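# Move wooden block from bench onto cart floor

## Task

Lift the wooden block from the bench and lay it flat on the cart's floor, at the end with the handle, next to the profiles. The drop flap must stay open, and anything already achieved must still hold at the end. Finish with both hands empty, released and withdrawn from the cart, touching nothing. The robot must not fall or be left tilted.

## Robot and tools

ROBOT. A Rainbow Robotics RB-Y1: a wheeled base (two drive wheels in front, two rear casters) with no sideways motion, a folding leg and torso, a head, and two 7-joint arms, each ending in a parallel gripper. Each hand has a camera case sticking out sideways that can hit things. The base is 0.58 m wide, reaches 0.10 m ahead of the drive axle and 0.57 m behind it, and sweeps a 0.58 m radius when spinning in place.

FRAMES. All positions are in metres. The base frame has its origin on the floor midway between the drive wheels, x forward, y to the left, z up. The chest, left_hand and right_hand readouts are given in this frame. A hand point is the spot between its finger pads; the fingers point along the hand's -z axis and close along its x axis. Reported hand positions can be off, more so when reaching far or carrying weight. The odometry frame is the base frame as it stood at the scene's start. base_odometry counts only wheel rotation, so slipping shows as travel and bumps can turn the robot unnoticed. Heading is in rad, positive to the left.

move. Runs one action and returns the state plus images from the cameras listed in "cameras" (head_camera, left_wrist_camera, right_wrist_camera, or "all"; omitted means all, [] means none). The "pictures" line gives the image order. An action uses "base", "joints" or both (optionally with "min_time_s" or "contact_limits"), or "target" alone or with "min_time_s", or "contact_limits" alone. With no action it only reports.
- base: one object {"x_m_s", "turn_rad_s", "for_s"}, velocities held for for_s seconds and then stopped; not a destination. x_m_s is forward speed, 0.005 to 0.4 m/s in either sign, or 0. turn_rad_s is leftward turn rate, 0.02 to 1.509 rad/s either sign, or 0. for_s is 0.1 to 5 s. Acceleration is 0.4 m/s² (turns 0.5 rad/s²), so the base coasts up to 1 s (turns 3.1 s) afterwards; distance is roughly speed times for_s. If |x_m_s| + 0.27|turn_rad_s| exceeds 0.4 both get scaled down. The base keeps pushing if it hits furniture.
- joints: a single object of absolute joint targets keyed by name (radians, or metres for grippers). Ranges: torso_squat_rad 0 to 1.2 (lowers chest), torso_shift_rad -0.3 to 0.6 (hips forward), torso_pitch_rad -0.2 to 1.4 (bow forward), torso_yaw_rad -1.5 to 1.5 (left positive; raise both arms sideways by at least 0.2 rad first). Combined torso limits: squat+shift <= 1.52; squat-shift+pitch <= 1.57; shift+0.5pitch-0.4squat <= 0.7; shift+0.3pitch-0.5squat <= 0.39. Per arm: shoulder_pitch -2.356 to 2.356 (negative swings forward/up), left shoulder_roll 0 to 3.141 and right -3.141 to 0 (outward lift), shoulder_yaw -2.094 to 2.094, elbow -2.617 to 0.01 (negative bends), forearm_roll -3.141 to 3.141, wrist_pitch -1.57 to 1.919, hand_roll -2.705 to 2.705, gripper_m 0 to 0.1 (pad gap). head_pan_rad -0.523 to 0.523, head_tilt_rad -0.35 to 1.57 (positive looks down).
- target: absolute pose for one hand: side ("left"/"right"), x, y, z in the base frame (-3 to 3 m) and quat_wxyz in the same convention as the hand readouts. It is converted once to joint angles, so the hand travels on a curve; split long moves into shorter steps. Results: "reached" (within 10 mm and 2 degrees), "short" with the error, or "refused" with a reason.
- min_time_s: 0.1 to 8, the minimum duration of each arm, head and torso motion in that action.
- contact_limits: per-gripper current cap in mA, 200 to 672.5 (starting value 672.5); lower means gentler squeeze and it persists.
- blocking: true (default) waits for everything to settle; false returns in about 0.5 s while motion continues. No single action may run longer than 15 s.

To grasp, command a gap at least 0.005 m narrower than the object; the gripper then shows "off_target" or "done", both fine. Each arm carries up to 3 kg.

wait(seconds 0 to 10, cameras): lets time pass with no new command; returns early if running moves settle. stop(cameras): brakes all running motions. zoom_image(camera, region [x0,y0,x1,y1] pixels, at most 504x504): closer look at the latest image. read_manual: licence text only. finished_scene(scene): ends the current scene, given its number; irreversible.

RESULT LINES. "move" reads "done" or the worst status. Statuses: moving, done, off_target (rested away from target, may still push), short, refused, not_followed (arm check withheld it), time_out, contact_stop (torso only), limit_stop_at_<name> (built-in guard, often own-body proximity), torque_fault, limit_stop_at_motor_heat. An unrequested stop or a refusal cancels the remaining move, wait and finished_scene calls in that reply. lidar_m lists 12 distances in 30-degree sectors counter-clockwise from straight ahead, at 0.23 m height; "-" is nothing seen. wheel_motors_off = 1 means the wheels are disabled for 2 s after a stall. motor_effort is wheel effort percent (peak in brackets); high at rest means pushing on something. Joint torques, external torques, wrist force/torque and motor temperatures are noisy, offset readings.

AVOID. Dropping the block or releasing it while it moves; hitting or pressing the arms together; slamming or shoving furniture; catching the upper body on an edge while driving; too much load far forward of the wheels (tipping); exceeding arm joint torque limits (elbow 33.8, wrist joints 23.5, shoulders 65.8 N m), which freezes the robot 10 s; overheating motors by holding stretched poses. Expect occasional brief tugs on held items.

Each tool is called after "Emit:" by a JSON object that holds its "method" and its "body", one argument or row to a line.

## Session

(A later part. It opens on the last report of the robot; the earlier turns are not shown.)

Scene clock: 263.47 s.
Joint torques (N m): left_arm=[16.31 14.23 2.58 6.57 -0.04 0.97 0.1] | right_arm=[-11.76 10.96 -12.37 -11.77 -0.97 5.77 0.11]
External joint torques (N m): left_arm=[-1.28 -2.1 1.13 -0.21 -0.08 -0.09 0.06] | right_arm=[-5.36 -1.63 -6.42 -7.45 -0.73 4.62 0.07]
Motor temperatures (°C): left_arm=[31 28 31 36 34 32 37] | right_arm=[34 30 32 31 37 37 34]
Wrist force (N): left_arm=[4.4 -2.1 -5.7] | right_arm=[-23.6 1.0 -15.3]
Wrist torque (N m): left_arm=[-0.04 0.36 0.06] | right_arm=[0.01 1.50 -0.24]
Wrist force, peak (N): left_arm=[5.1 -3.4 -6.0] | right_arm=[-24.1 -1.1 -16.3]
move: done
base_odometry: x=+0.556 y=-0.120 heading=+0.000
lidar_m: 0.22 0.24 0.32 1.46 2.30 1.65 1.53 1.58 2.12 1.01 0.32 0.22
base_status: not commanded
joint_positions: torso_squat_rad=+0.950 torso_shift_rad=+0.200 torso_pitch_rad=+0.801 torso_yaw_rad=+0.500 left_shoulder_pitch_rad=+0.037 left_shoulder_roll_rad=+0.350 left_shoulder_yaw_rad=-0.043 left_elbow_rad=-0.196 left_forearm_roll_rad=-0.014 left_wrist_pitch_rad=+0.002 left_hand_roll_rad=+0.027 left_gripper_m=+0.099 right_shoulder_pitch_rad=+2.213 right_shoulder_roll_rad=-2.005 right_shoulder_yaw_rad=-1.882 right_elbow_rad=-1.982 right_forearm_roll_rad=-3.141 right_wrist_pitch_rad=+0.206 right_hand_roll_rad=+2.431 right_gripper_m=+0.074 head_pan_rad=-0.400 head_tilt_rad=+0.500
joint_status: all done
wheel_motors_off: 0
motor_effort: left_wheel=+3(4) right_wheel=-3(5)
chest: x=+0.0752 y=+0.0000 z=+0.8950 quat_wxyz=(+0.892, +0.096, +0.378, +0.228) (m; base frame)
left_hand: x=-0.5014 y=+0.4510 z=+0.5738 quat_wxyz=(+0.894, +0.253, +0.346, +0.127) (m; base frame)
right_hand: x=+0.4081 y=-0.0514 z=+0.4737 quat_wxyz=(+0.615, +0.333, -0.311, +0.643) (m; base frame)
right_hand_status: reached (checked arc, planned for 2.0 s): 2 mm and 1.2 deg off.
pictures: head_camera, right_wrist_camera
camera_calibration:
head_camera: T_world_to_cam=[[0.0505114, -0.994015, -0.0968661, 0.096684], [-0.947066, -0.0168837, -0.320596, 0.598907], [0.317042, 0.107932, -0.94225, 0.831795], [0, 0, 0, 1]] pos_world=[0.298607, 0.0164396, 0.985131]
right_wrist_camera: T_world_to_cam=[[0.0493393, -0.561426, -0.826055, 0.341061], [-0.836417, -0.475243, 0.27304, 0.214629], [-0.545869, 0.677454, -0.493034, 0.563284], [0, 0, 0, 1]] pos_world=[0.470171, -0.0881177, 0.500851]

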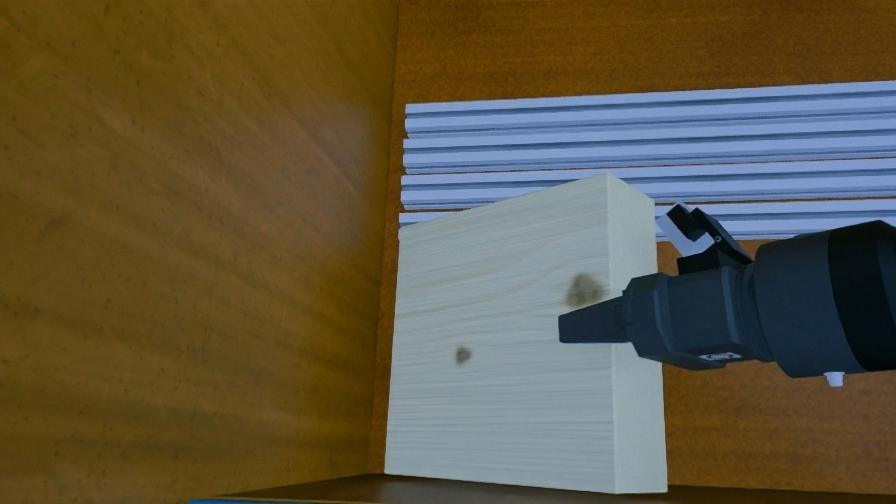

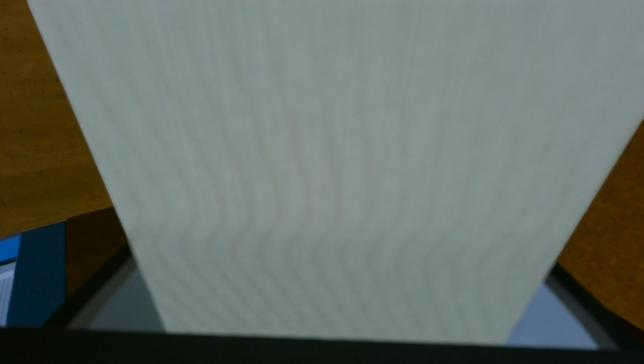

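Emit:
{"method": "move", "body": {
  "target": {"side":"right","x":0.412,"y":-0.05,"z":0.452,"quat_wxyz":[0.6147,0.3335,-0.3204,0.6395]},
  "min_time_s": 1.5,
  "cameras": ["head_camera"]
}}

Scene clock: 272.93 s.
Joint torques (N m): left_arm=[16.61 14.33 2.33 6.7 -0.04 0.82 -0.01] | right_arm=[-11.78 11.13 -13.32 -11.11 -0.98 6.04 0.4]
External joint torques (N m): left_arm=[-0.98 -1.99 0.88 -0.09 -0.08 -0.25 -0.05] | right_arm=[-5.3 -1.61 -7.45 -6.84 -0.72 4.86 0.36]
Motor temperatures (°C): left_arm=[31 28 31 36 34 32 37] | right_arm=[34 30 32 31 36 37 34]
Wrist force (N): left_arm=[4.4 -2.4 -5.9] | right_arm=[-23.2 0.6 -15.0]
Wrist torque (N m): left_arm=[-0.02 0.35 0.03] | right_arm=[0.00 1.52 -0.24]
Wrist force, peak (N): left_arm=[5.1 -3.1 -5.7] | right_arm=[-23.9 0.1 -15.3]
move: done
base_odometry: x=+0.556 y=-0.120 heading=+0.000
lidar_m: 0.22 0.22 0.30 1.45 2.28 1.65 1.53 1.58 2.13 1.01 0.32 0.22
base_status: not commanded
joint_positions: torso_squat_rad=+0.950 torso_shift_rad=+0.200 torso_pitch_rad=+0.801 torso_yaw_rad=+0.500 left_shoulder_pitch_rad=+0.037 left_shoulder_roll_rad=+0.350 left_shoulder_yaw_rad=-0.043 left_elbow_rad=-0.196 left_forearm_roll_rad=-0.014 left_wrist_pitch_rad=+0.002 left_hand_roll_rad=+0.027 left_gripper_m=+0.099 right_shoulder_pitch_rad=+2.292 right_shoulder_roll_rad=-2.079 right_shoulder_yaw_rad=-1.948 right_elbow_rad=-1.880 right_forearm_roll_rad=-3.141 right_wrist_pitch_rad=+0.242 right_hand_roll_rad=+2.466 right_gripper_m=+0.074 head_pan_rad=-0.400 head_tilt_rad=+0.500
joint_status: all done
wheel_motors_off: 0
motor_effort: left_wheel=+2(3) right_wheel=-5(5)
chest: x=+0.0752 y=+0.0000 z=+0.8950 quat_wxyz=(+0.892, +0.096, +0.378, +0.228) (m; base frame)
left_hand: x=-0.5014 y=+0.4510 z=+0.5738 quat_wxyz=(+0.894, +0.253, +0.346, +0.127) (m; base frame)
right_hand: x=+0.4119 y=-0.0516 z=+0.4506 quat_wxyz=(+0.616, +0.332, -0.315, +0.641) (m; base frame)
right_hand_status: reached (checked arc, planned for 1.5 s): 2 mm and 0.7 deg off.
pictures: head_camera
camera_calibration:
head_camera: T_world_to_cam=[[0.0505114, -0.994015, -0.096866, 0.096684], [-0.947065, -0.0168837, -0.320596, 0.598908], [0.317042, 0.107932, -0.94225, 0.831795], [0, 0, 0, 1]] pos_world=[0.298607, 0.0164397, 0.985131]

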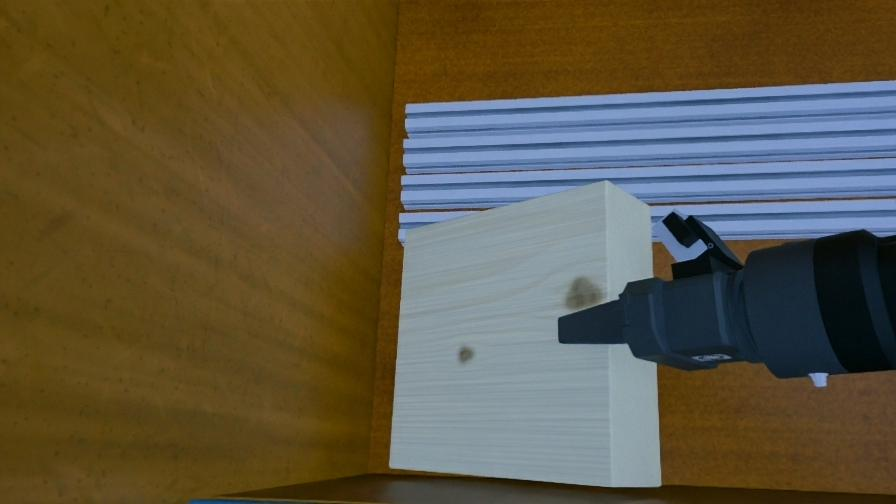

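Emit:
{"method": "move", "body": {
  "target": {"side":"right","x":0.41,"y":-0.05,"z":0.442,"quat_wxyz":[0.6147,0.3335,-0.3204,0.6395]},
  "min_time_s": 1.5,
  "cameras": []
}}

Emit:
{"method": "move", "body": {
  "target": {"side":"right","x":0.41,"y":-0.05,"z":0.434,"quat_wxyz":[0.6147,0.3335,-0.3204,0.6395]},
  "min_time_s": 1.5,
  "cameras": ["head_camera"]
}}

Scene clock: 276.77 s.
Joint torques (N m): left_arm=[16.41 14.53 2.18 6.5 -0.07 0.87 0.05] | right_arm=[-11.3 10.68 -12.84 -11.3 -1.06 6.08 0.26]
External joint torques (N m): left_arm=[-1.17 -1.79 0.73 -0.29 -0.11 -0.2 0.01] | right_arm=[-4.92 -2.03 -7.08 -6.99 -0.79 4.88 0.22]
Motor temperatures (°C): left_arm=[31 28 31 36 34 32 37] | right_arm=[34 30 32 31 36 38 34]
Wrist force (N): left_arm=[5.2 -2.3 -5.1] | right_arm=[-23.2 0.5 -15.3]
Wrist torque (N m): left_arm=[-0.04 0.47 0.03] | right_arm=[0.01 1.55 -0.23]
Wrist force, peak (N): left_arm=[4.8 -2.1 -6.3] | right_arm=[-23.7 0.7 -15.5]
move: done
base_odometry: x=+0.556 y=-0.120 heading=+0.000
lidar_m: 0.22 0.22 0.33 1.45 2.29 1.65 1.53 1.58 2.14 0.99 0.33 0.23
base_status: not commanded
joint_positions: torso_squat_rad=+0.950 torso_shift_rad=+0.200 torso_pitch_rad=+0.801 torso_yaw_rad=+0.500 left_shoulder_pitch_rad=+0.037 left_shoulder_roll_rad=+0.350 left_shoulder_yaw_rad=-0.043 left_elbow_rad=-0.196 left_forearm_roll_rad=-0.014 left_wrist_pitch_rad=+0.002 left_hand_roll_rad=+0.027 left_gripper_m=+0.099 right_shoulder_pitch_rad=+2.333 right_shoulder_roll_rad=-2.109 right_shoulder_yaw_rad=-1.978 right_elbow_rad=-1.847 right_forearm_roll_rad=-3.141 right_wrist_pitch_rad=+0.250 right_hand_roll_rad=+2.486 right_gripper_m=+0.074 head_pan_rad=-0.400 head_tilt_rad=+0.500
joint_status: all done
wheel_motors_off: 0
motor_effort: left_wheel=+2(3) right_wheel=-4(5)
chest: x=+0.0752 y=+0.0000 z=+0.8950 quat_wxyz=(+0.892, +0.096, +0.378, +0.228) (m; base frame)
left_hand: x=-0.5014 y=+0.4510 z=+0.5738 quat_wxyz=(+0.894, +0.253, +0.346, +0.127) (m; base frame)
right_hand: x=+0.4096 y=-0.0518 z=+0.4408 quat_wxyz=(+0.616, +0.332, -0.315, +0.641) (m; base frame)
right_hand_status: reached (checked arc, planned for 1.5 s): 2 mm and 0.7 deg off.
pictures: none
No camera images: "cameras" was empty.

Scene clock: 278.60 s.
Joint torques (N m): left_arm=[16.5 14.54 2.46 6.67 0.03 0.89 0.05] | right_arm=[-5.97 9.5 -7.66 -6.24 0.45 1.59 1.66]
External joint torques (N m): left_arm=[-1.07 -1.78 1.02 -0.12 -0.02 -0.18 0.01] | right_arm=[0.39 -3.16 -1.94 -1.92 0.73 0.37 1.62]
Motor temperatures (°C): left_arm=[31 28 31 36 34 32 37] | right_arm=[34 30 32 31 36 38 34]
Wrist force (N): left_arm=[4.4 -2.1 -5.5] | right_arm=[-8.8 -2.7 5.2]
Wrist torque (N m): left_arm=[-0.09 0.37 0.08] | right_arm=[0.91 -0.85 -1.47]
Wrist force, peak (N): left_arm=[4.9 -2.5 -6.2] | right_arm=[-23.8 0.7 -15.3]
move: done
base_odometry: x=+0.556 y=-0.120 heading=+0.000
lidar_m: 0.21 0.22 0.32 1.45 2.29 1.64 1.52 1.58 2.11 1.01 0.32 0.23
base_status: not commanded
joint_positions: torso_squat_rad=+0.950 torso_shift_rad=+0.200 torso_pitch_rad=+0.800 torso_yaw_rad=+0.500 left_shoulder_pitch_rad=+0.037 left_shoulder_roll_rad=+0.350 left_shoulder_yaw_rad=-0.043 left_elbow_rad=-0.196 left_forearm_roll_rad=-0.014 left_wrist_pitch_rad=+0.002 left_hand_roll_rad=+0.027 left_gripper_m=+0.099 right_shoulder_pitch_rad=+2.356 right_shoulder_roll_rad=-2.136 right_shoulder_yaw_rad=-1.999 right_elbow_rad=-1.814 right_forearm_roll_rad=-3.141 right_wrist_pitch_rad=+0.263 right_hand_roll_rad=+2.501 right_gripper_m=+0.074 head_pan_rad=-0.400 head_tilt_rad=+0.500
joint_status: all done
wheel_motors_off: 0
motor_effort: left_wheel=+2(3) right_wheel=-3(5)
chest: x=+0.0750 y=+0.0000 z=+0.8951 quat_wxyz=(+0.892, +0.096, +0.377, +0.228) (m; base frame)
left_hand: x=-0.5014 y=+0.4510 z=+0.5736 quat_wxyz=(+0.894, +0.253, +0.346, +0.127) (m; base frame)
right_hand: x=+0.4102 y=-0.0509 z=+0.4342 quat_wxyz=(+0.615, +0.333, -0.318, +0.640) (m; base frame)
right_hand_status: reached (checked arc, planned for 1.5 s): 1 mm and 0.3 deg off.
pictures: head_camera
camera_calibration:
head_camera: T_world_to_cam=[[0.0505174, -0.994021, -0.0968042, 0.0966464], [-0.946914, -0.0168581, -0.321043, 0.599169], [0.317492, 0.107884, -0.942104, 0.831784], [0, 0, 0, 1]] pos_world=[0.298395, 0.0164335, 0.985342]

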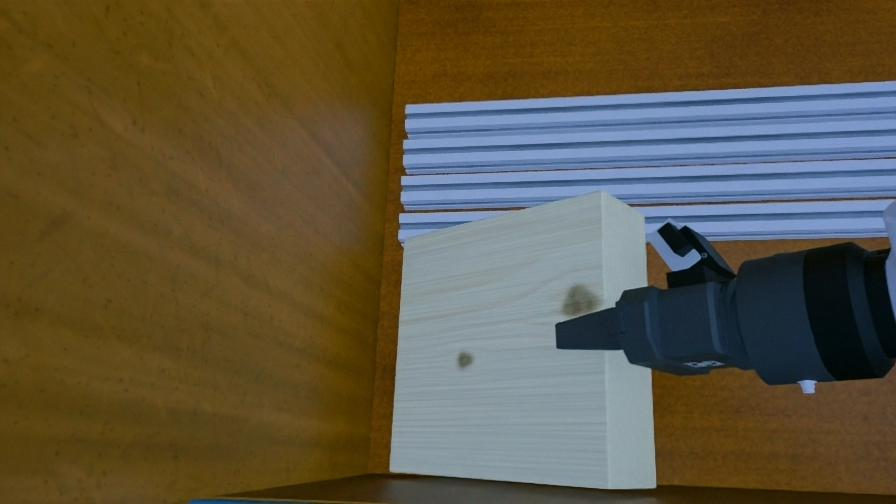

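Emit:
{"method": "move", "body": {
  "target": {"side":"right","x":0.41,"y":-0.067,"z":0.416,"quat_wxyz":[0.5908,0.3769,-0.3621,0.6150]},
  "min_time_s": 2,
  "cameras": ["head_camera","right_wrist_camera"]
}}

Scene clock: 284.30 s.
Joint torques (N m): left_arm=[16.1 14.34 2.45 6.65 -0.13 0.76 -0.18] | right_arm=[-5.42 6.3 -3.35 -11.72 0.2 6.08 0.76]
External joint torques (N m): left_arm=[-1.48 -1.98 1 -0.14 -0.18 -0.31 -0.22] | right_arm=[0.89 -7 2.01 -8.39 0.71 4.69 0.72]
Motor temperatures (°C): left_arm=[31 28 31 36 34 32 37] | right_arm=[34 30 32 31 36 37 34]
Wrist force (N): left_arm=[5.0 -1.9 -4.8] | right_arm=[-16.9 -9.3 3.6]
Wrist torque (N m): left_arm=[-0.08 0.44 0.05] | right_arm=[-1.02 0.40 -0.67]
Wrist force, peak (N): left_arm=[5.1 -2.9 -6.3] | right_arm=[-25.5 -4.7 -13.6]
move: short
base_odometry: x=+0.556 y=-0.120 heading=+0.000
lidar_m: 0.21 0.22 0.31 1.44 2.29 1.64 1.53 1.59 2.10 1.01 0.32 0.22
base_status: not commanded
joint_positions: torso_squat_rad=+0.950 torso_shift_rad=+0.200 torso_pitch_rad=+0.800 torso_yaw_rad=+0.500 left_shoulder_pitch_rad=+0.037 left_shoulder_roll_rad=+0.350 left_shoulder_yaw_rad=-0.043 left_elbow_rad=-0.196 left_forearm_roll_rad=-0.014 left_wrist_pitch_rad=+0.002 left_hand_roll_rad=+0.027 left_gripper_m=+0.099 right_shoulder_pitch_rad=+2.356 right_shoulder_roll_rad=-2.223 right_shoulder_yaw_rad=-1.983 right_elbow_rad=-1.545 right_forearm_roll_rad=-3.141 right_wrist_pitch_rad=+0.581 right_hand_roll_rad=+2.548 right_gripper_m=+0.074 head_pan_rad=-0.400 head_tilt_rad=+0.500
joint_status: all done
wheel_motors_off: 0
motor_effort: left_wheel=+2(4) right_wheel=-4(5)
chest: x=+0.0750 y=+0.0000 z=+0.8951 quat_wxyz=(+0.892, +0.096, +0.377, +0.228) (m; base frame)
left_hand: x=-0.5014 y=+0.4510 z=+0.5735 quat_wxyz=(+0.894, +0.253, +0.346, +0.127) (m; base frame)
right_hand: x=+0.4118 y=-0.0682 z=+0.4154 quat_wxyz=(+0.582, +0.387, -0.329, +0.635) (m; base frame)
right_hand_status: short (checked arc, as near as the solve gets, planned for 2.0 s): 2 mm and 4.7 deg off. The place is met; only the turn is off.
pictures: head_camera, right_wrist_camera
camera_calibration:
head_camera: T_world_to_cam=[[0.0504828, -0.994026, -0.0967709, 0.0966194], [-0.946909, -0.0168337, -0.321062, 0.599164], [0.317515, 0.107841, -0.942101, 0.831789], [0, 0, 0, 1]] pos_world=[0.298371, 0.0164271, 0.985349]
right_wrist_camera: T_world_to_cam=[[0.0477257, -0.458359, -0.887485, 0.316533], [-0.800283, -0.549225, 0.240622, 0.219206], [-0.59772, 0.698755, -0.393029, 0.5293], [0, 0, 0, 1]] pos_world=[0.476693, -0.104372, 0.436203]

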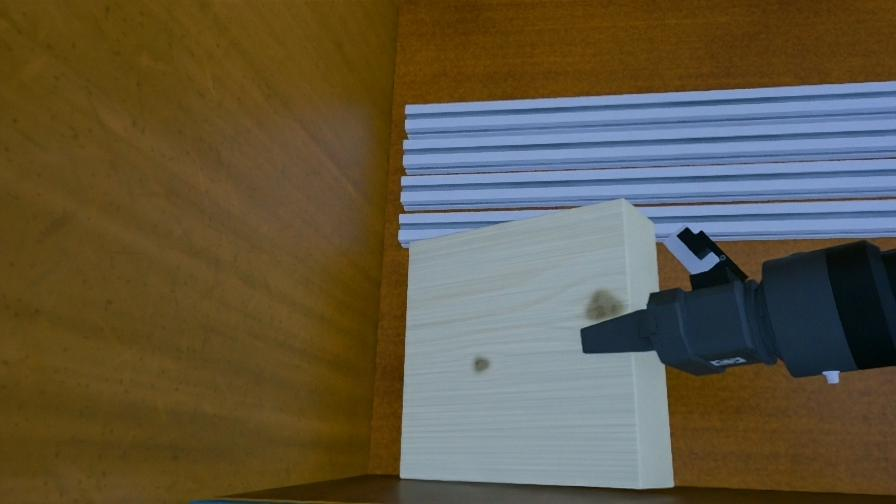

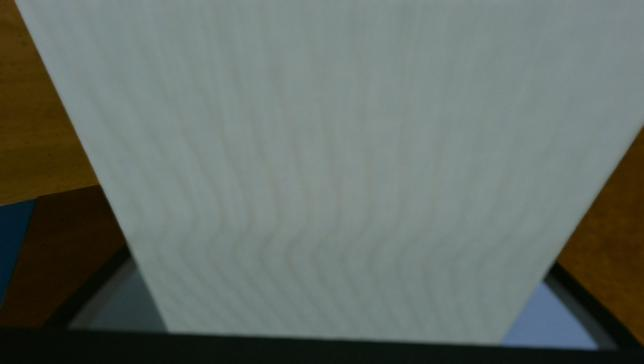

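Emit:
{"method": "move", "body": {
  "joints": {"torso_squat_rad":0.05,"torso_shift_rad":0.116},
  "min_time_s": 5,
  "cameras": ["head_camera"]
}}

Scene clock: 302.17 s.
Joint torques (N m): left_arm=[16.32 14.3 2.6 6.56 -0.01 0.85 0.11] | right_arm=[-8.64 11.81 -9.41 -11.36 -2.13 7.1 0.45]
External joint torques (N m): left_arm=[-1.27 -2.02 1.15 -0.22 -0.05 -0.21 0.07] | right_arm=[-2.36 -1.46 -4.09 -8.01 -1.62 5.7 0.41]
Motor temperatures (°C): left_arm=[31 29 31 36 34 32 37] | right_arm=[34 30 32 31 36 38 34]
Wrist force (N): left_arm=[4.4 -2.4 -5.5] | right_arm=[-24.9 -0.2 -12.3]
Wrist torque (N m): left_arm=[-0.06 0.35 0.07] | right_arm=[-0.08 1.66 -0.30]
Wrist force, peak (N): left_arm=[5.3 -1.6 -6.2] | right_arm=[-27.0 -2.4 -13.5]
move: done
base_odometry: x=+0.556 y=-0.120 heading=+0.000
lidar_m: 0.21 0.22 0.32 1.45 2.30 1.64 1.53 1.59 2.12 1.02 0.32 0.23
base_status: not commanded
joint_positions: torso_squat_rad=+0.050 torso_shift_rad=+0.116 torso_pitch_rad=+0.801 torso_yaw_rad=+0.500 left_shoulder_pitch_rad=+0.037 left_shoulder_roll_rad=+0.350 left_shoulder_yaw_rad=-0.043 left_elbow_rad=-0.196 left_forearm_roll_rad=-0.014 left_wrist_pitch_rad=+0.002 left_hand_roll_rad=+0.027 left_gripper_m=+0.099 right_shoulder_pitch_rad=+2.357 right_shoulder_roll_rad=-2.225 right_shoulder_yaw_rad=-1.981 right_elbow_rad=-1.545 right_forearm_roll_rad=-3.141 right_wrist_pitch_rad=+0.581 right_hand_roll_rad=+2.548 right_gripper_m=+0.074 head_pan_rad=-0.400 head_tilt_rad=+0.500
joint_status: all done
wheel_motors_off: 0
motor_effort: left_wheel=+3(4) right_wheel=-2(5)
chest: x=+0.0754 y=+0.0001 z=+1.1902 quat_wxyz=(+0.892, +0.096, +0.378, +0.228) (m; base frame)
left_hand: x=-0.5012 y=+0.4510 z=+0.8691 quat_wxyz=(+0.894, +0.253, +0.346, +0.127) (m; base frame)
right_hand: x=+0.4106 y=-0.0681 z=+0.7098 quat_wxyz=(+0.583, +0.388, -0.328, +0.635) (m; base frame)
pictures: head_camera
camera_calibration:
head_camera: T_world_to_cam=[[0.0504434, -0.994022, -0.0968305, 0.125265], [-0.947123, -0.0168495, -0.320429, 0.693548], [0.316882, 0.107874, -0.94231, 1.11005], [0, 0, 0, 1]] pos_world=[0.298801, 0.0164567, 1.28037]

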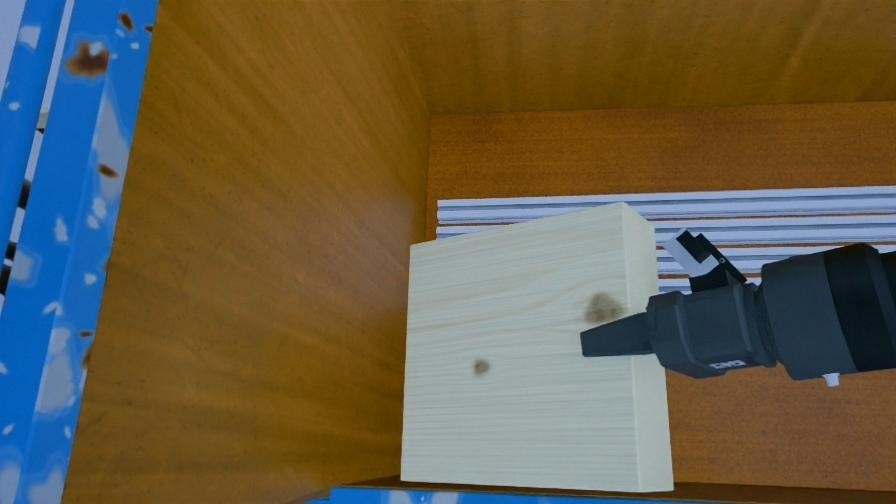

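Emit:
{"method": "move", "body": {
  "joints": {"right_shoulder_pitch_rad":2.213,"right_shoulder_roll_rad":-2.005,"right_shoulder_yaw_rad":-1.882,"right_elbow_rad":-1.982,"right_forearm_roll_rad":-3.141,"right_wrist_pitch_rad":0.206,"right_hand_roll_rad":2.431},
  "min_time_s": 2,
  "cameras": []
}}

Emit:
{"method": "move", "body": {
  "joints": {"right_shoulder_pitch_rad":0.710,"right_shoulder_roll_rad":-1.815,"right_shoulder_yaw_rad":-0.498,"right_elbow_rad":-2.163,"right_forearm_roll_rad":-2.427,"right_wrist_pitch_rad":0.156,"right_hand_roll_rad":1.675},
  "min_time_s": 3,
  "cameras": ["head_camera"]
}}

Emit:
{"method": "move", "body": {
  "joints": {"right_shoulder_pitch_rad":-0.929,"right_shoulder_roll_rad":-1.834,"right_shoulder_yaw_rad":1.260,"right_elbow_rad":-1.982,"right_forearm_roll_rad":-3.141,"right_wrist_pitch_rad":0.206,"right_hand_roll_rad":2.431},
  "min_time_s": 4,
  "cameras": ["head_camera"]
}}

Scene clock: 306.80 s.
Joint torques (N m): left_arm=[16.32 14.17 2.58 6.6 -0.08 0.87 0.08] | right_arm=[-14.34 14.04 -10.16 -12.41 -1.29 5.93 -0.04]
External joint torques (N m): left_arm=[-1.26 -2.15 1.13 -0.19 -0.12 -0.2 0.04] | right_arm=[-7.98 1.41 -4.23 -8.11 -1.05 4.78 -0.08]
Motor temperatures (°C): left_arm=[31 29 31 36 34 32 37] | right_arm=[34 30 32 31 36 38 34]
Wrist force (N): left_arm=[4.3 -2.0 -5.7] | right_arm=[-22.5 0.6 -15.7]
Wrist torque (N m): left_arm=[-0.06 0.39 0.06] | right_arm=[0.02 1.62 -0.33]
Wrist force, peak (N): left_arm=[5.0 -2.6 -6.7] | right_arm=[-25.4 -0.5 -13.2]
move: done
base_odometry: x=+0.556 y=-0.120 heading=+0.000
lidar_m: 0.22 0.23 0.31 1.46 2.30 1.65 1.52 1.58 2.11 1.02 0.33 0.23
base_status: not commanded
joint_positions: torso_squat_rad=+0.050 torso_shift_rad=+0.116 torso_pitch_rad=+0.801 torso_yaw_rad=+0.500 left_shoulder_pitch_rad=+0.037 left_shoulder_roll_rad=+0.350 left_shoulder_yaw_rad=-0.043 left_elbow_rad=-0.196 left_forearm_roll_rad=-0.014 left_wrist_pitch_rad=+0.002 left_hand_roll_rad=+0.027 left_gripper_m=+0.099 right_shoulder_pitch_rad=+2.215 right_shoulder_roll_rad=-2.005 right_shoulder_yaw_rad=-1.881 right_elbow_rad=-1.980 right_forearm_roll_rad=-3.141 right_wrist_pitch_rad=+0.205 right_hand_roll_rad=+2.431 right_gripper_m=+0.074 head_pan_rad=-0.400 head_tilt_rad=+0.500
joint_status: all done
wheel_motors_off: 0
motor_effort: left_wheel=+2(4) right_wheel=-3(5)
chest: x=+0.0754 y=+0.0001 z=+1.1902 quat_wxyz=(+0.892, +0.096, +0.378, +0.228) (m; base frame)
left_hand: x=-0.5012 y=+0.4510 z=+0.8691 quat_wxyz=(+0.894, +0.253, +0.346, +0.127) (m; base frame)
right_hand: x=+0.4081 y=-0.0529 z=+0.7674 quat_wxyz=(+0.617, +0.331, -0.310, +0.644) (m; base frame)
pictures: none
No camera images: "cameras" was empty.

Scene clock: 310.10 s.
Joint torques (N m): left_arm=[16.34 14.24 2.35 6.59 -0.04 0.88 0] | right_arm=[-13.32 -0.52 -11.26 -12.22 -1.11 0.6 0.16]
External joint torques (N m): left_arm=[-1.25 -2.08 0.9 -0.2 -0.09 -0.19 -0.04] | right_arm=[-8.11 2.22 -4.74 -7.61 -0.94 0.45 0.12]
Motor temperatures (°C): left_arm=[31 29 31 36 34 32 37] | right_arm=[34 30 32 31 36 38 34]
Wrist force (N): left_arm=[4.8 -2.5 -5.5] | right_arm=[-22.2 1.2 -15.4]
Wrist torque (N m): left_arm=[0.00 0.42 0.05] | right_arm=[0.04 1.55 -0.33]
Wrist force, peak (N): left_arm=[4.5 -2.1 -6.7] | right_arm=[-23.4 1.7 -16.1]
move: done
base_odometry: x=+0.556 y=-0.120 heading=+0.000
lidar_m: 0.21 0.23 0.33 1.46 2.30 1.65 1.54 1.57 2.13 1.00 0.33 0.23
base_status: not commanded
joint_positions: torso_squat_rad=+0.050 torso_shift_rad=+0.116 torso_pitch_rad=+0.801 torso_yaw_rad=+0.500 left_shoulder_pitch_rad=+0.037 left_shoulder_roll_rad=+0.350 left_shoulder_yaw_rad=-0.043 left_elbow_rad=-0.196 left_forearm_roll_rad=-0.014 left_wrist_pitch_rad=+0.002 left_hand_roll_rad=+0.027 left_gripper_m=+0.099 right_shoulder_pitch_rad=+0.712 right_shoulder_roll_rad=-1.815 right_shoulder_yaw_rad=-0.497 right_elbow_rad=-2.161 right_forearm_roll_rad=-2.427 right_wrist_pitch_rad=+0.156 right_hand_roll_rad=+1.675 right_gripper_m=+0.074 head_pan_rad=-0.400 head_tilt_rad=+0.500
joint_status: all done
wheel_motors_off: 0
motor_effort: left_wheel=+3(4) right_wheel=-3(5)
chest: x=+0.0754 y=+0.0001 z=+1.1902 quat_wxyz=(+0.892, +0.096, +0.378, +0.228) (m; base frame)
left_hand: x=-0.5012 y=+0.4510 z=+0.8691 quat_wxyz=(+0.894, +0.253, +0.346, +0.127) (m; base frame)
right_hand: x=+0.4127 y=-0.0518 z=+0.8133 quat_wxyz=(+0.632, +0.321, -0.320, +0.629) (m; base frame)
pictures: head_camera
camera_calibration:
head_camera: T_world_to_cam=[[0.0504612, -0.994019, -0.096848, 0.125284], [-0.947121, -0.0168602, -0.320435, 0.693556], [0.316885, 0.107896, -0.942307, 1.11004], [0, 0, 0, 1]] pos_world=[0.298803, 0.016459, 1.28038]

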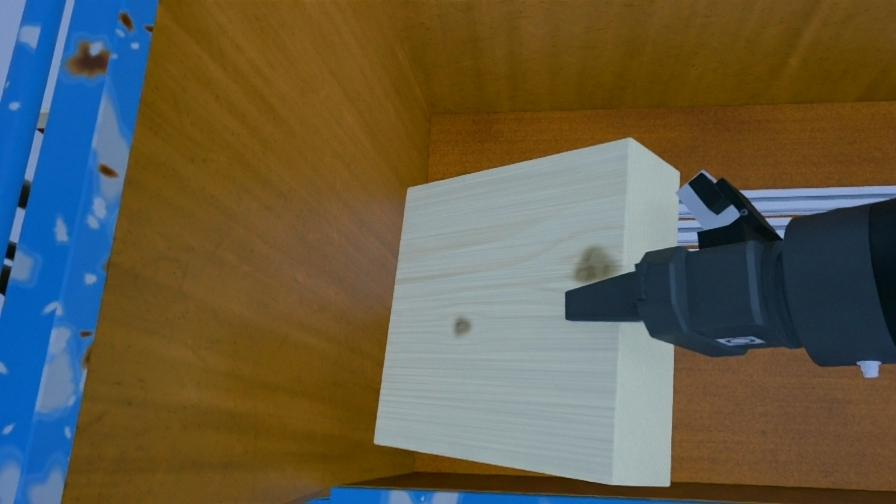

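Scene clock: 314.40 s.
Joint torques (N m): left_arm=[16.19 14.51 2.47 6.64 -0.1 0.79 -0.03] | right_arm=[-14.05 -13.08 -10.75 -11.26 -1.28 5.81 0.41]
External joint torques (N m): left_arm=[-1.4 -1.81 1.02 -0.15 -0.14 -0.27 -0.06] | right_arm=[-7.9 -0.47 -4.83 -6.95 -1.04 4.66 0.37]
Motor temperatures (°C): left_arm=[31 29 31 36 34 32 37] | right_arm=[34 30 32 31 36 38 34]
Wrist force (N): left_arm=[4.5 -1.4 -6.2] | right_arm=[-22.1 0.6 -15.2]
Wrist torque (N m): left_arm=[-0.15 0.36 0.01] | right_arm=[0.00 1.55 -0.31]
Wrist force, peak (N): left_arm=[4.6 -2.7 -6.7] | right_arm=[-23.6 1.8 -15.9]
move: done
base_odometry: x=+0.556 y=-0.120 heading=+0.000
lidar_m: 0.21 0.22 0.31 1.45 2.31 1.66 1.53 1.57 2.12 1.02 0.31 0.23
base_status: not commanded
joint_positions: torso_squat_rad=+0.050 torso_shift_rad=+0.116 torso_pitch_rad=+0.801 torso_yaw_rad=+0.500 left_shoulder_pitch_rad=+0.037 left_shoulder_roll_rad=+0.350 left_shoulder_yaw_rad=-0.043 left_elbow_rad=-0.196 left_forearm_roll_rad=-0.014 left_wrist_pitch_rad=+0.002 left_hand_roll_rad=+0.027 left_gripper_m=+0.099 right_shoulder_pitch_rad=-0.927 right_shoulder_roll_rad=-1.834 right_shoulder_yaw_rad=+1.261 right_elbow_rad=-1.980 right_forearm_roll_rad=-3.141 right_wrist_pitch_rad=+0.205 right_hand_roll_rad=+2.431 right_gripper_m=+0.074 head_pan_rad=-0.400 head_tilt_rad=+0.500
joint_status: all done
wheel_motors_off: 0
motor_effort: left_wheel=+3(4) right_wheel=-2(5)
chest: x=+0.0754 y=+0.0001 z=+1.1902 quat_wxyz=(+0.892, +0.096, +0.378, +0.228) (m; base frame)
left_hand: x=-0.5012 y=+0.4510 z=+0.8691 quat_wxyz=(+0.894, +0.253, +0.346, +0.127) (m; base frame)
right_hand: x=+0.4078 y=-0.0525 z=+0.7675 quat_wxyz=(+0.616, +0.332, -0.310, +0.643) (m; base frame)
pictures: head_camera
camera_calibration:
head_camera: T_world_to_cam=[[0.0504622, -0.994019, -0.0968488, 0.125285], [-0.94712, -0.0168605, -0.320438, 0.693559], [0.316888, 0.107897, -0.942306, 1.11004], [0, 0, 0, 1]] pos_world=[0.298802, 0.016459, 1.28038]

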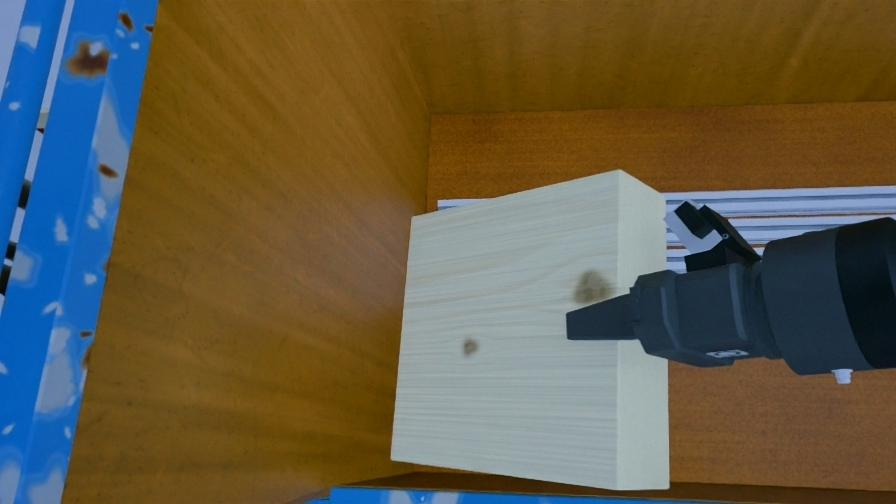

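Emit:
{"method": "move", "body": {
  "target": {"side":"right","x":0.41,"y":-0.075,"z":0.765,"quat_wxyz":[0.5908,0.3769,-0.3621,0.6150]},
  "min_time_s": 2,
  "cameras": []
}}

Emit:
{"method": "move", "body": {
  "target": {"side":"right","x":0.41,"y":-0.085,"z":0.75,"quat_wxyz":[0.5676,0.4137,-0.3975,0.5908]},
  "min_time_s": 2,
  "cameras": ["head_camera"]
}}

Scene clock: 319.60 s.
Joint torques (N m): left_arm=[16.43 14.2 2.51 6.57 0.05 0.87 0.05] | right_arm=[-9.5 -9.81 -12.31 -11.28 -2.07 6.84 0.49]
External joint torques (N m): left_arm=[-1.16 -2.12 1.06 -0.22 0.01 -0.19 0.01] | right_arm=[-5.1 2.41 -6.61 -7.29 -1.58 5.46 0.45]
Motor temperatures (°C): left_arm=[31 29 31 36 34 32 37] | right_arm=[34 30 32 32 36 38 34]
Wrist force (N): left_arm=[4.9 -1.8 -5.2] | right_arm=[-24.9 0.8 -12.2]
Wrist torque (N m): left_arm=[-0.05 0.45 0.07] | right_arm=[-0.12 1.68 -0.34]
Wrist force, peak (N): left_arm=[5.2 -2.5 -6.6] | right_arm=[-23.1 1.1 -16.0]
move: done
base_odometry: x=+0.556 y=-0.120 heading=+0.000
lidar_m: 0.22 0.23 0.33 1.45 2.28 1.66 1.52 1.58 2.12 1.01 0.31 0.23
base_status: not commanded
joint_positions: torso_squat_rad=+0.050 torso_shift_rad=+0.116 torso_pitch_rad=+0.801 torso_yaw_rad=+0.500 left_shoulder_pitch_rad=+0.037 left_shoulder_roll_rad=+0.350 left_shoulder_yaw_rad=-0.043 left_elbow_rad=-0.196 left_forearm_roll_rad=-0.014 left_wrist_pitch_rad=+0.002 left_hand_roll_rad=+0.027 left_gripper_m=+0.099 right_shoulder_pitch_rad=-0.146 right_shoulder_roll_rad=-1.728 right_shoulder_yaw_rad=+0.480 right_elbow_rad=-1.799 right_forearm_roll_rad=-3.141 right_wrist_pitch_rad=+0.498 right_hand_roll_rad=+2.544 right_gripper_m=+0.074 head_pan_rad=-0.400 head_tilt_rad=+0.500
joint_status: all done
wheel_motors_off: 0
motor_effort: left_wheel=+3(4) right_wheel=-3(5)
chest: x=+0.0754 y=+0.0001 z=+1.1903 quat_wxyz=(+0.892, +0.096, +0.378, +0.228) (m; base frame)
left_hand: x=-0.5012 y=+0.4510 z=+0.8691 quat_wxyz=(+0.894, +0.253, +0.346, +0.127) (m; base frame)
right_hand: x=+0.4101 y=-0.0769 z=+0.7635 quat_wxyz=(+0.591, +0.378, -0.357, +0.617) (m; base frame)
right_hand_status: reached (checked arc, planned for 2.0 s): 2 mm and 0.7 deg off.
pictures: none
No camera images: "cameras" was empty.

Scene clock: 321.93 s.
Joint torques (N m): left_arm=[16.35 14.12 2.35 6.56 -0.04 0.9 0.03] | right_arm=[-11.27 -9.54 -8.89 -11.21 -2.77 7.62 0.44]
External joint torques (N m): left_arm=[-1.24 -2.2 0.9 -0.23 -0.08 -0.17 -0.01] | right_arm=[-7.85 2.86 -3.48 -7.38 -2.13 6.11 0.39]
Motor temperatures (°C): left_arm=[31 29 31 36 34 32 37] | right_arm=[34 30 32 32 36 38 34]
Wrist force (N): left_arm=[4.8 -1.9 -5.8] | right_arm=[-26.1 1.4 -9.3]
Wrist torque (N m): left_arm=[-0.10 0.45 0.02] | right_arm=[-0.13 1.83 -0.34]
Wrist force, peak (N): left_arm=[4.4 -2.4 -6.3] | right_arm=[-26.6 1.1 -10.6]
move: done
base_odometry: x=+0.556 y=-0.120 heading=+0.000
lidar_m: 0.22 0.23 0.33 1.45 2.30 1.65 1.53 1.58 2.11 1.01 0.33 0.23
base_status: not commanded
joint_positions: torso_squat_rad=+0.050 torso_shift_rad=+0.116 torso_pitch_rad=+0.801 torso_yaw_rad=+0.500 left_shoulder_pitch_rad=+0.037 left_shoulder_roll_rad=+0.350 left_shoulder_yaw_rad=-0.043 left_elbow_rad=-0.196 left_forearm_roll_rad=-0.014 left_wrist_pitch_rad=+0.002 left_hand_roll_rad=+0.027 left_gripper_m=+0.099 right_shoulder_pitch_rad=-0.190 right_shoulder_roll_rad=-1.582 right_shoulder_yaw_rad=+0.500 right_elbow_rad=-1.600 right_forearm_roll_rad=-3.102 right_wrist_pitch_rad=+0.713 right_hand_roll_rad=+2.591 right_gripper_m=+0.074 head_pan_rad=-0.400 head_tilt_rad=+0.500
joint_status: all done
wheel_motors_off: 0
motor_effort: left_wheel=+3(4) right_wheel=-3(5)
chest: x=+0.0754 y=+0.0001 z=+1.1903 quat_wxyz=(+0.892, +0.096, +0.378, +0.228) (m; base frame)
left_hand: x=-0.5012 y=+0.4510 z=+0.8691 quat_wxyz=(+0.894, +0.253, +0.346, +0.127) (m; base frame)
right_hand: x=+0.4090 y=-0.0861 z=+0.7486 quat_wxyz=(+0.570, +0.411, -0.395, +0.592) (m; base frame)
right_hand_status: reached (checked arc, planned for 2.0 s): 2 mm and 0.5 deg off.
pictures: head_camera
camera_calibration:
head_camera: T_world_to_cam=[[0.0504623, -0.994019, -0.0968486, 0.125285], [-0.947119, -0.0168606, -0.320439, 0.693561], [0.31689, 0.107897, -0.942305, 1.11004], [0, 0, 0, 1]] pos_world=[0.298801, 0.016459, 1.28038]

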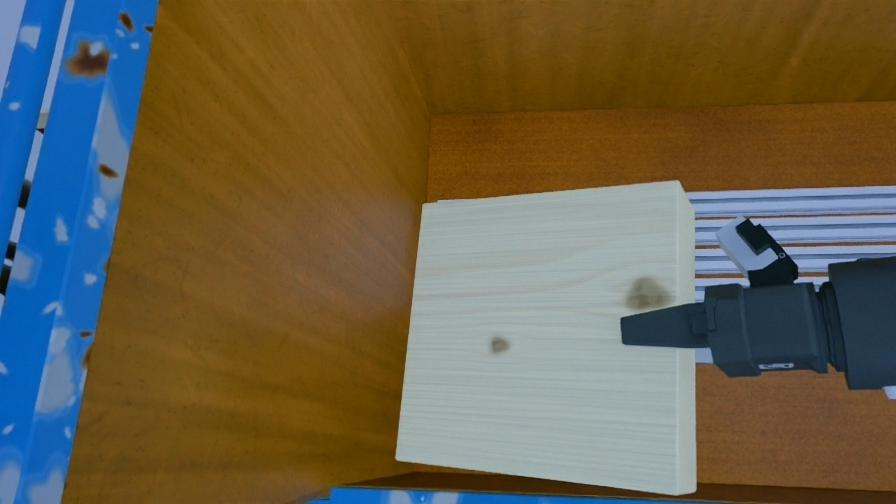

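Emit:
{"method": "move", "body": {
  "target": {"side":"right","x":0.41,"y":-0.095,"z":0.73,"quat_wxyz":[0.5385,0.4539,-0.4361,0.5605]},
  "min_time_s": 2,
  "cameras": ["head_camera"]
}}

Scene clock: 326.70 s.
Joint torques (N m): left_arm=[16.38 14.43 2.14 6.75 -0.05 0.81 -0.01] | right_arm=[-10.67 -10.43 -8.27 -10.4 -3.92 7.74 0.5]
External joint torques (N m): left_arm=[-1.21 -1.89 0.69 -0.04 -0.1 -0.26 -0.05] | right_arm=[-7.71 2.3 -3.4 -7.19 -3.09 6.15 0.45]
Motor temperatures (°C): left_arm=[31 29 31 36 34 32 37] | right_arm=[34 30 32 32 36 38 34]
Wrist force (N): left_arm=[4.8 -1.8 -6.1] | right_arm=[-27.4 1.0 -5.1]
Wrist torque (N m): left_arm=[-0.15 0.45 0.05] | right_arm=[-0.25 1.87 -0.35]
Wrist force, peak (N): left_arm=[5.2 -2.7 -5.9] | right_arm=[-28.0 1.0 -6.9]
move: done
base_odometry: x=+0.556 y=-0.120 heading=+0.000
lidar_m: 0.22 0.23 0.33 1.45 2.30 1.64 1.53 1.57 2.15 1.01 0.33 0.22
base_status: not commanded
joint_positions: torso_squat_rad=+0.050 torso_shift_rad=+0.116 torso_pitch_rad=+0.801 torso_yaw_rad=+0.500 left_shoulder_pitch_rad=+0.037 left_shoulder_roll_rad=+0.350 left_shoulder_yaw_rad=-0.043 left_elbow_rad=-0.196 left_forearm_roll_rad=-0.014 left_wrist_pitch_rad=+0.002 left_hand_roll_rad=+0.027 left_gripper_m=+0.099 right_shoulder_pitch_rad=-0.328 right_shoulder_roll_rad=-1.396 right_shoulder_yaw_rad=+0.558 right_elbow_rad=-1.279 right_forearm_roll_rad=-3.026 right_wrist_pitch_rad=+1.016 right_hand_roll_rad=+2.604 right_gripper_m=+0.074 head_pan_rad=-0.400 head_tilt_rad=+0.500
joint_status: all done
wheel_motors_off: 0
motor_effort: left_wheel=+4(4) right_wheel=-3(5)
chest: x=+0.0754 y=+0.0001 z=+1.1903 quat_wxyz=(+0.892, +0.096, +0.378, +0.228) (m; base frame)
left_hand: x=-0.5012 y=+0.4510 z=+0.8691 quat_wxyz=(+0.894, +0.253, +0.346, +0.127) (m; base frame)
right_hand: x=+0.4093 y=-0.0962 z=+0.7287 quat_wxyz=(+0.540, +0.452, -0.434, +0.561) (m; base frame)
right_hand_status: reached (checked arc, planned for 2.0 s): 2 mm and 0.3 deg off.
pictures: head_camera
camera_calibration:
head_camera: T_world_to_cam=[[0.050463, -0.994019, -0.0968493, 0.125286], [-0.947119, -0.016861, -0.320439, 0.69356], [0.316889, 0.107898, -0.942305, 1.11004], [0, 0, 0, 1]] pos_world=[0.298801, 0.0164591, 1.28038]

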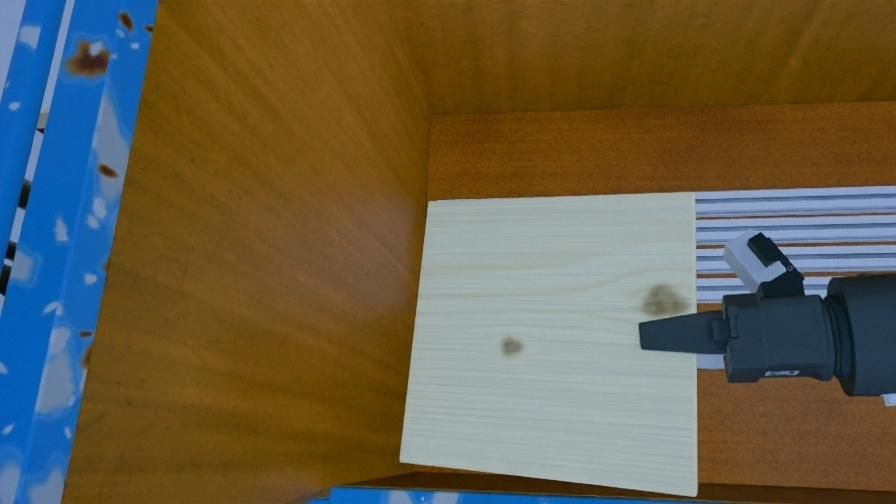

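Emit:
{"method": "move", "body": {
  "target": {"side":"right","x":0.412,"y":-0.10,"z":0.70,"quat_wxyz":[0.5133,0.4784,-0.4306,0.5701]},
  "min_time_s": 2,
  "cameras": ["head_camera","right_wrist_camera"]
}}

Scene clock: 333.13 s.
Joint torques (N m): left_arm=[16.25 14.19 2.38 6.54 0.09 0.88 -0.04] | right_arm=[-11.21 -10.75 -7.15 -8.62 -4.62 7.82 -0.08]
External joint torques (N m): left_arm=[-1.34 -2.13 0.93 -0.25 0.05 -0.19 -0.08] | right_arm=[-7.19 2.05 -3.02 -6.36 -3.66 6.23 -0.13]
Motor temperatures (°C): left_arm=[31 29 31 36 34 32 37] | right_arm=[34 30 32 31 36 39 34]
Wrist force (N): left_arm=[4.6 -2.1 -5.4] | right_arm=[-27.8 1.1 -4.4]
Wrist torque (N m): left_arm=[-0.02 0.39 0.02] | right_arm=[-0.18 1.87 -0.35]
Wrist force, peak (N): left_arm=[4.4 -3.0 -6.7] | right_arm=[-28.3 1.4 -5.2]
move: done
base_odometry: x=+0.556 y=-0.120 heading=+0.000
lidar_m: 0.21 0.23 0.31 1.46 2.30 1.63 1.53 1.58 2.11 1.01 0.33 0.23
base_status: not commanded
joint_positions: torso_squat_rad=+0.050 torso_shift_rad=+0.116 torso_pitch_rad=+0.801 torso_yaw_rad=+0.500 left_shoulder_pitch_rad=+0.037 left_shoulder_roll_rad=+0.350 left_shoulder_yaw_rad=-0.043 left_elbow_rad=-0.196 left_forearm_roll_rad=-0.014 left_wrist_pitch_rad=+0.002 left_hand_roll_rad=+0.027 left_gripper_m=+0.099 right_shoulder_pitch_rad=-0.540 right_shoulder_roll_rad=-1.243 right_shoulder_yaw_rad=+0.647 right_elbow_rad=-0.916 right_forearm_roll_rad=-2.888 right_wrist_pitch_rad=+1.261 right_hand_roll_rad=+2.581 right_gripper_m=+0.074 head_pan_rad=-0.400 head_tilt_rad=+0.500
joint_status: all done
wheel_motors_off: 0
motor_effort: left_wheel=+3(4) right_wheel=-3(5)
chest: x=+0.0754 y=+0.0001 z=+1.1903 quat_wxyz=(+0.892, +0.096, +0.378, +0.228) (m; base frame)
left_hand: x=-0.5012 y=+0.4510 z=+0.8691 quat_wxyz=(+0.894, +0.253, +0.346, +0.127) (m; base frame)
right_hand: x=+0.4112 y=-0.1011 z=+0.6989 quat_wxyz=(+0.515, +0.476, -0.428, +0.570) (m; base frame)
right_hand_status: reached (checked arc, planned for 2.0 s): 2 mm and 0.4 deg off.
pictures: head_camera, right_wrist_camera
camera_calibration:
head_camera: T_world_to_cam=[[0.0504676, -0.994018, -0.096854, 0.125291], [-0.947119, -0.0168639, -0.320439, 0.693561], [0.316889, 0.107904, -0.942305, 1.11004], [0, 0, 0, 1]] pos_world=[0.298801, 0.0164597, 1.28038]
right_wrist_camera: T_world_to_cam=[[0.042785, -0.15103, -0.987603, 0.656149], [-0.804348, -0.59155, 0.0556173, 0.259142], [-0.592617, 0.791996, -0.14679, 0.498478], [0, 0, 0, 1]] pos_world=[0.475773, -0.142399, 0.706773]

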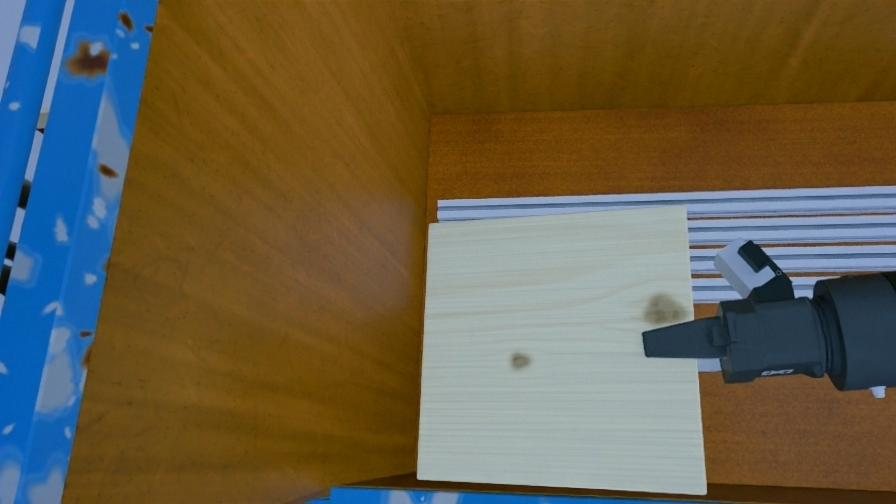

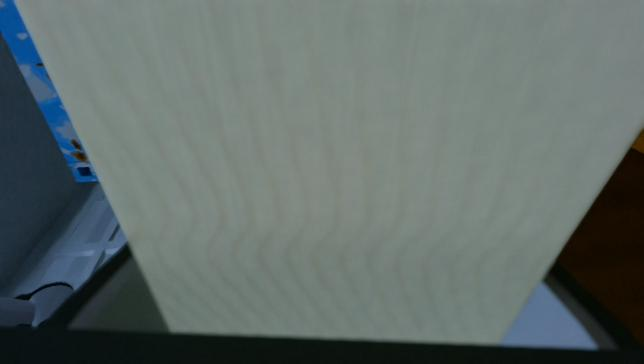

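Emit:
{"method": "move", "body": {
  "target": {"side":"right","x":0.415,"y":-0.0725,"z":0.72,"quat_wxyz":[0.5651,0.4,-0.36,0.6277]},
  "min_time_s": 2,
  "cameras": ["head_camera","right_wrist_camera"]
}}

Scene clock: 347.23 s.
Joint torques (N m): left_arm=[16.06 14.08 2.4 6.64 0.02 0.85 -0.01] | right_arm=[-10.13 -13.39 -9.62 -12.39 -3.65 6.42 -0.06]
External joint torques (N m): left_arm=[-1.53 -2.24 0.95 -0.15 -0.03 -0.22 -0.05] | right_arm=[-5.43 -0.32 -3.95 -8.59 -2.9 5.15 -0.11]
Motor temperatures (°C): left_arm=[31 29 31 36 34 32 37] | right_arm=[34 30 32 31 36 39 34]
Wrist force (N): left_arm=[5.0 -2.6 -5.6] | right_arm=[-25.8 0.7 -11.0]
Wrist torque (N m): left_arm=[-0.05 0.42 0.04] | right_arm=[-0.07 1.74 -0.36]
Wrist force, peak (N): left_arm=[5.0 -2.4 -6.4] | right_arm=[-26.8 2.2 -11.0]
move: done
base_odometry: x=+0.556 y=-0.120 heading=+0.000
lidar_m: 0.21 0.24 0.32 1.44 2.29 1.62 1.52 1.58 2.11 1.02 0.33 0.22
base_status: not commanded
joint_positions: torso_squat_rad=+0.050 torso_shift_rad=+0.116 torso_pitch_rad=+0.801 torso_yaw_rad=+0.500 left_shoulder_pitch_rad=+0.037 left_shoulder_roll_rad=+0.350 left_shoulder_yaw_rad=-0.043 left_elbow_rad=-0.196 left_forearm_roll_rad=-0.014 left_wrist_pitch_rad=+0.002 left_hand_roll_rad=+0.027 left_gripper_m=+0.099 right_shoulder_pitch_rad=-0.413 right_shoulder_roll_rad=-1.516 right_shoulder_yaw_rad=+0.648 right_elbow_rad=-1.494 right_forearm_roll_rad=-2.869 right_wrist_pitch_rad=+0.705 right_hand_roll_rad=+2.410 right_gripper_m=+0.074 head_pan_rad=-0.400 head_tilt_rad=+0.500
joint_status: all done
wheel_motors_off: 0
motor_effort: left_wheel=+4(4) right_wheel=-4(5)
chest: x=+0.0754 y=+0.0001 z=+1.1903 quat_wxyz=(+0.892, +0.096, +0.378, +0.228) (m; base frame)
left_hand: x=-0.5012 y=+0.4510 z=+0.8691 quat_wxyz=(+0.894, +0.253, +0.346, +0.127) (m; base frame)
right_hand: x=+0.4143 y=-0.0738 z=+0.7190 quat_wxyz=(+0.563, +0.403, -0.359, +0.626) (m; base frame)
right_hand_status: reached (checked arc, planned for 2.0 s): 2 mm and 0.4 deg off.
pictures: head_camera, right_wrist_camera
camera_calibration:
head_camera: T_world_to_cam=[[0.0504787, -0.994017, -0.0968659, 0.125304], [-0.947119, -0.0168707, -0.320439, 0.693561], [0.316887, 0.107919, -0.942303, 1.11004], [0, 0, 0, 1]] pos_world=[0.298801, 0.0164611, 1.28038]
right_wrist_camera: T_world_to_cam=[[0.0687304, -0.38892, -0.918704, 0.602166], [-0.803665, -0.567207, 0.179995, 0.18876], [-0.591099, 0.72596, -0.351546, 0.623394], [0, 0, 0, 1]] pos_world=[0.4788, -0.111299, 0.738389]

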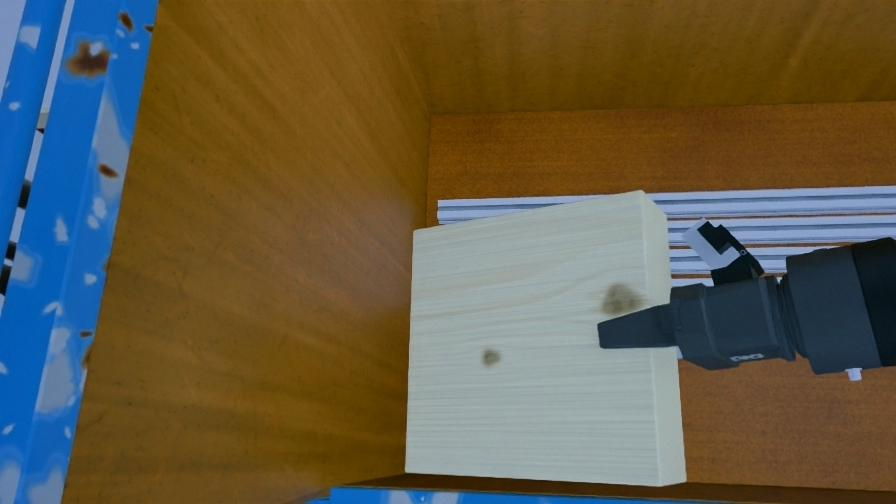

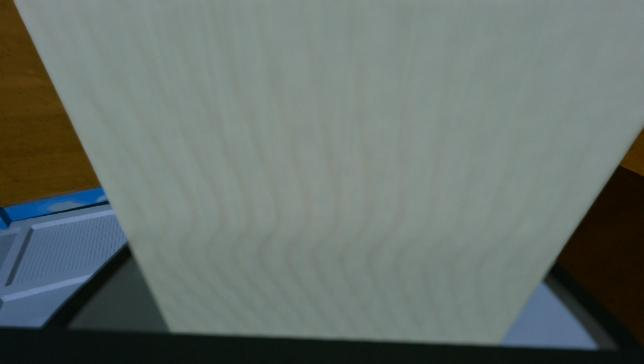

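Emit:
{"method": "move", "body": {
  "joints": {"torso_squat_rad":0.9,"torso_shift_rad":0.188},
  "min_time_s": 6,
  "cameras": ["head_camera","right_wrist_camera"]
}}

Scene clock: 355.67 s.
Joint torques (N m): left_arm=[16.45 14.29 2.1 6.44 0.03 0.86 0.01] | right_arm=[-10.01 -13.36 -9.24 -12.15 -3.66 6.43 -0.01]
External joint torques (N m): left_arm=[-1.13 -2.03 0.65 -0.35 -0.02 -0.21 -0.03] | right_arm=[-5.3 -0.29 -3.57 -8.35 -2.91 5.16 -0.06]
Motor temperatures (°C): left_arm=[31 29 31 36 34 32 37] | right_arm=[34 30 32 32 36 39 34]
Wrist force (N): left_arm=[4.5 -1.5 -5.3] | right_arm=[-25.6 0.9 -10.9]
Wrist torque (N m): left_arm=[-0.15 0.39 0.03] | right_arm=[-0.07 1.72 -0.36]
Wrist force, peak (N): left_arm=[4.8 -2.2 -6.5] | right_arm=[-26.3 1.7 -11.2]
move: done
base_odometry: x=+0.556 y=-0.120 heading=+0.000
lidar_m: 0.21 0.23 0.32 1.45 2.30 1.64 1.52 1.58 2.12 1.01 0.32 0.22
base_status: not commanded
joint_positions: torso_squat_rad=+0.900 torso_shift_rad=+0.188 torso_pitch_rad=+0.801 torso_yaw_rad=+0.500 left_shoulder_pitch_rad=+0.037 left_shoulder_roll_rad=+0.350 left_shoulder_yaw_rad=-0.043 left_elbow_rad=-0.196 left_forearm_roll_rad=-0.014 left_wrist_pitch_rad=+0.002 left_hand_roll_rad=+0.027 left_gripper_m=+0.099 right_shoulder_pitch_rad=-0.413 right_shoulder_roll_rad=-1.516 right_shoulder_yaw_rad=+0.648 right_elbow_rad=-1.494 right_forearm_roll_rad=-2.869 right_wrist_pitch_rad=+0.705 right_hand_roll_rad=+2.410 right_gripper_m=+0.074 head_pan_rad=-0.400 head_tilt_rad=+0.500
joint_status: all done
wheel_motors_off: 0
motor_effort: left_wheel=+4(5) right_wheel=-3(6)
chest: x=+0.0756 y=+0.0000 z=+0.9234 quat_wxyz=(+0.892, +0.096, +0.378, +0.228) (m; base frame)
left_hand: x=-0.5009 y=+0.4510 z=+0.6021 quat_wxyz=(+0.894, +0.253, +0.346, +0.127) (m; base frame)
right_hand: x=+0.4146 y=-0.0738 z=+0.4523 quat_wxyz=(+0.563, +0.402, -0.359, +0.627) (m; base frame)
pictures: head_camera, right_wrist_camera
camera_calibration:
head_camera: T_world_to_cam=[[0.0505025, -0.994017, -0.0968533, 0.0994068], [-0.947041, -0.0168709, -0.32067, 0.60847], [0.317117, 0.107919, -0.942226, 0.858423], [0, 0, 0, 1]] pos_world=[0.299004, 0.0164375, 1.01357]
right_wrist_camera: T_world_to_cam=[[0.0689546, -0.388903, -0.918695, 0.356957], [-0.803702, -0.56722, 0.179793, 0.237142], [-0.591024, 0.725959, -0.351674, 0.529851], [0, 0, 0, 1]] pos_world=[0.479132, -0.111317, 0.471633]

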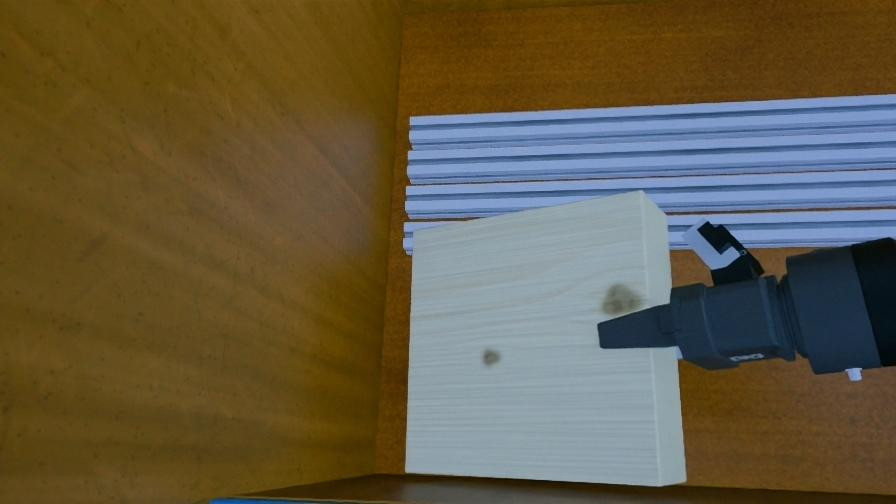

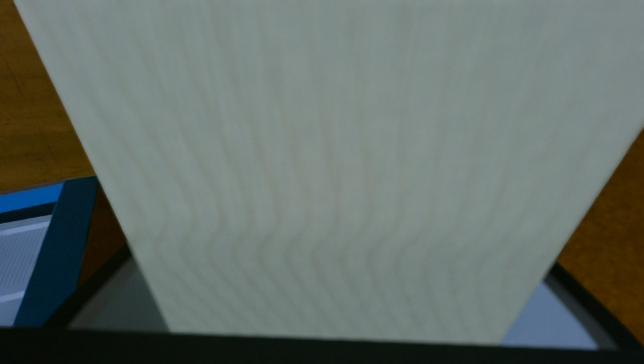

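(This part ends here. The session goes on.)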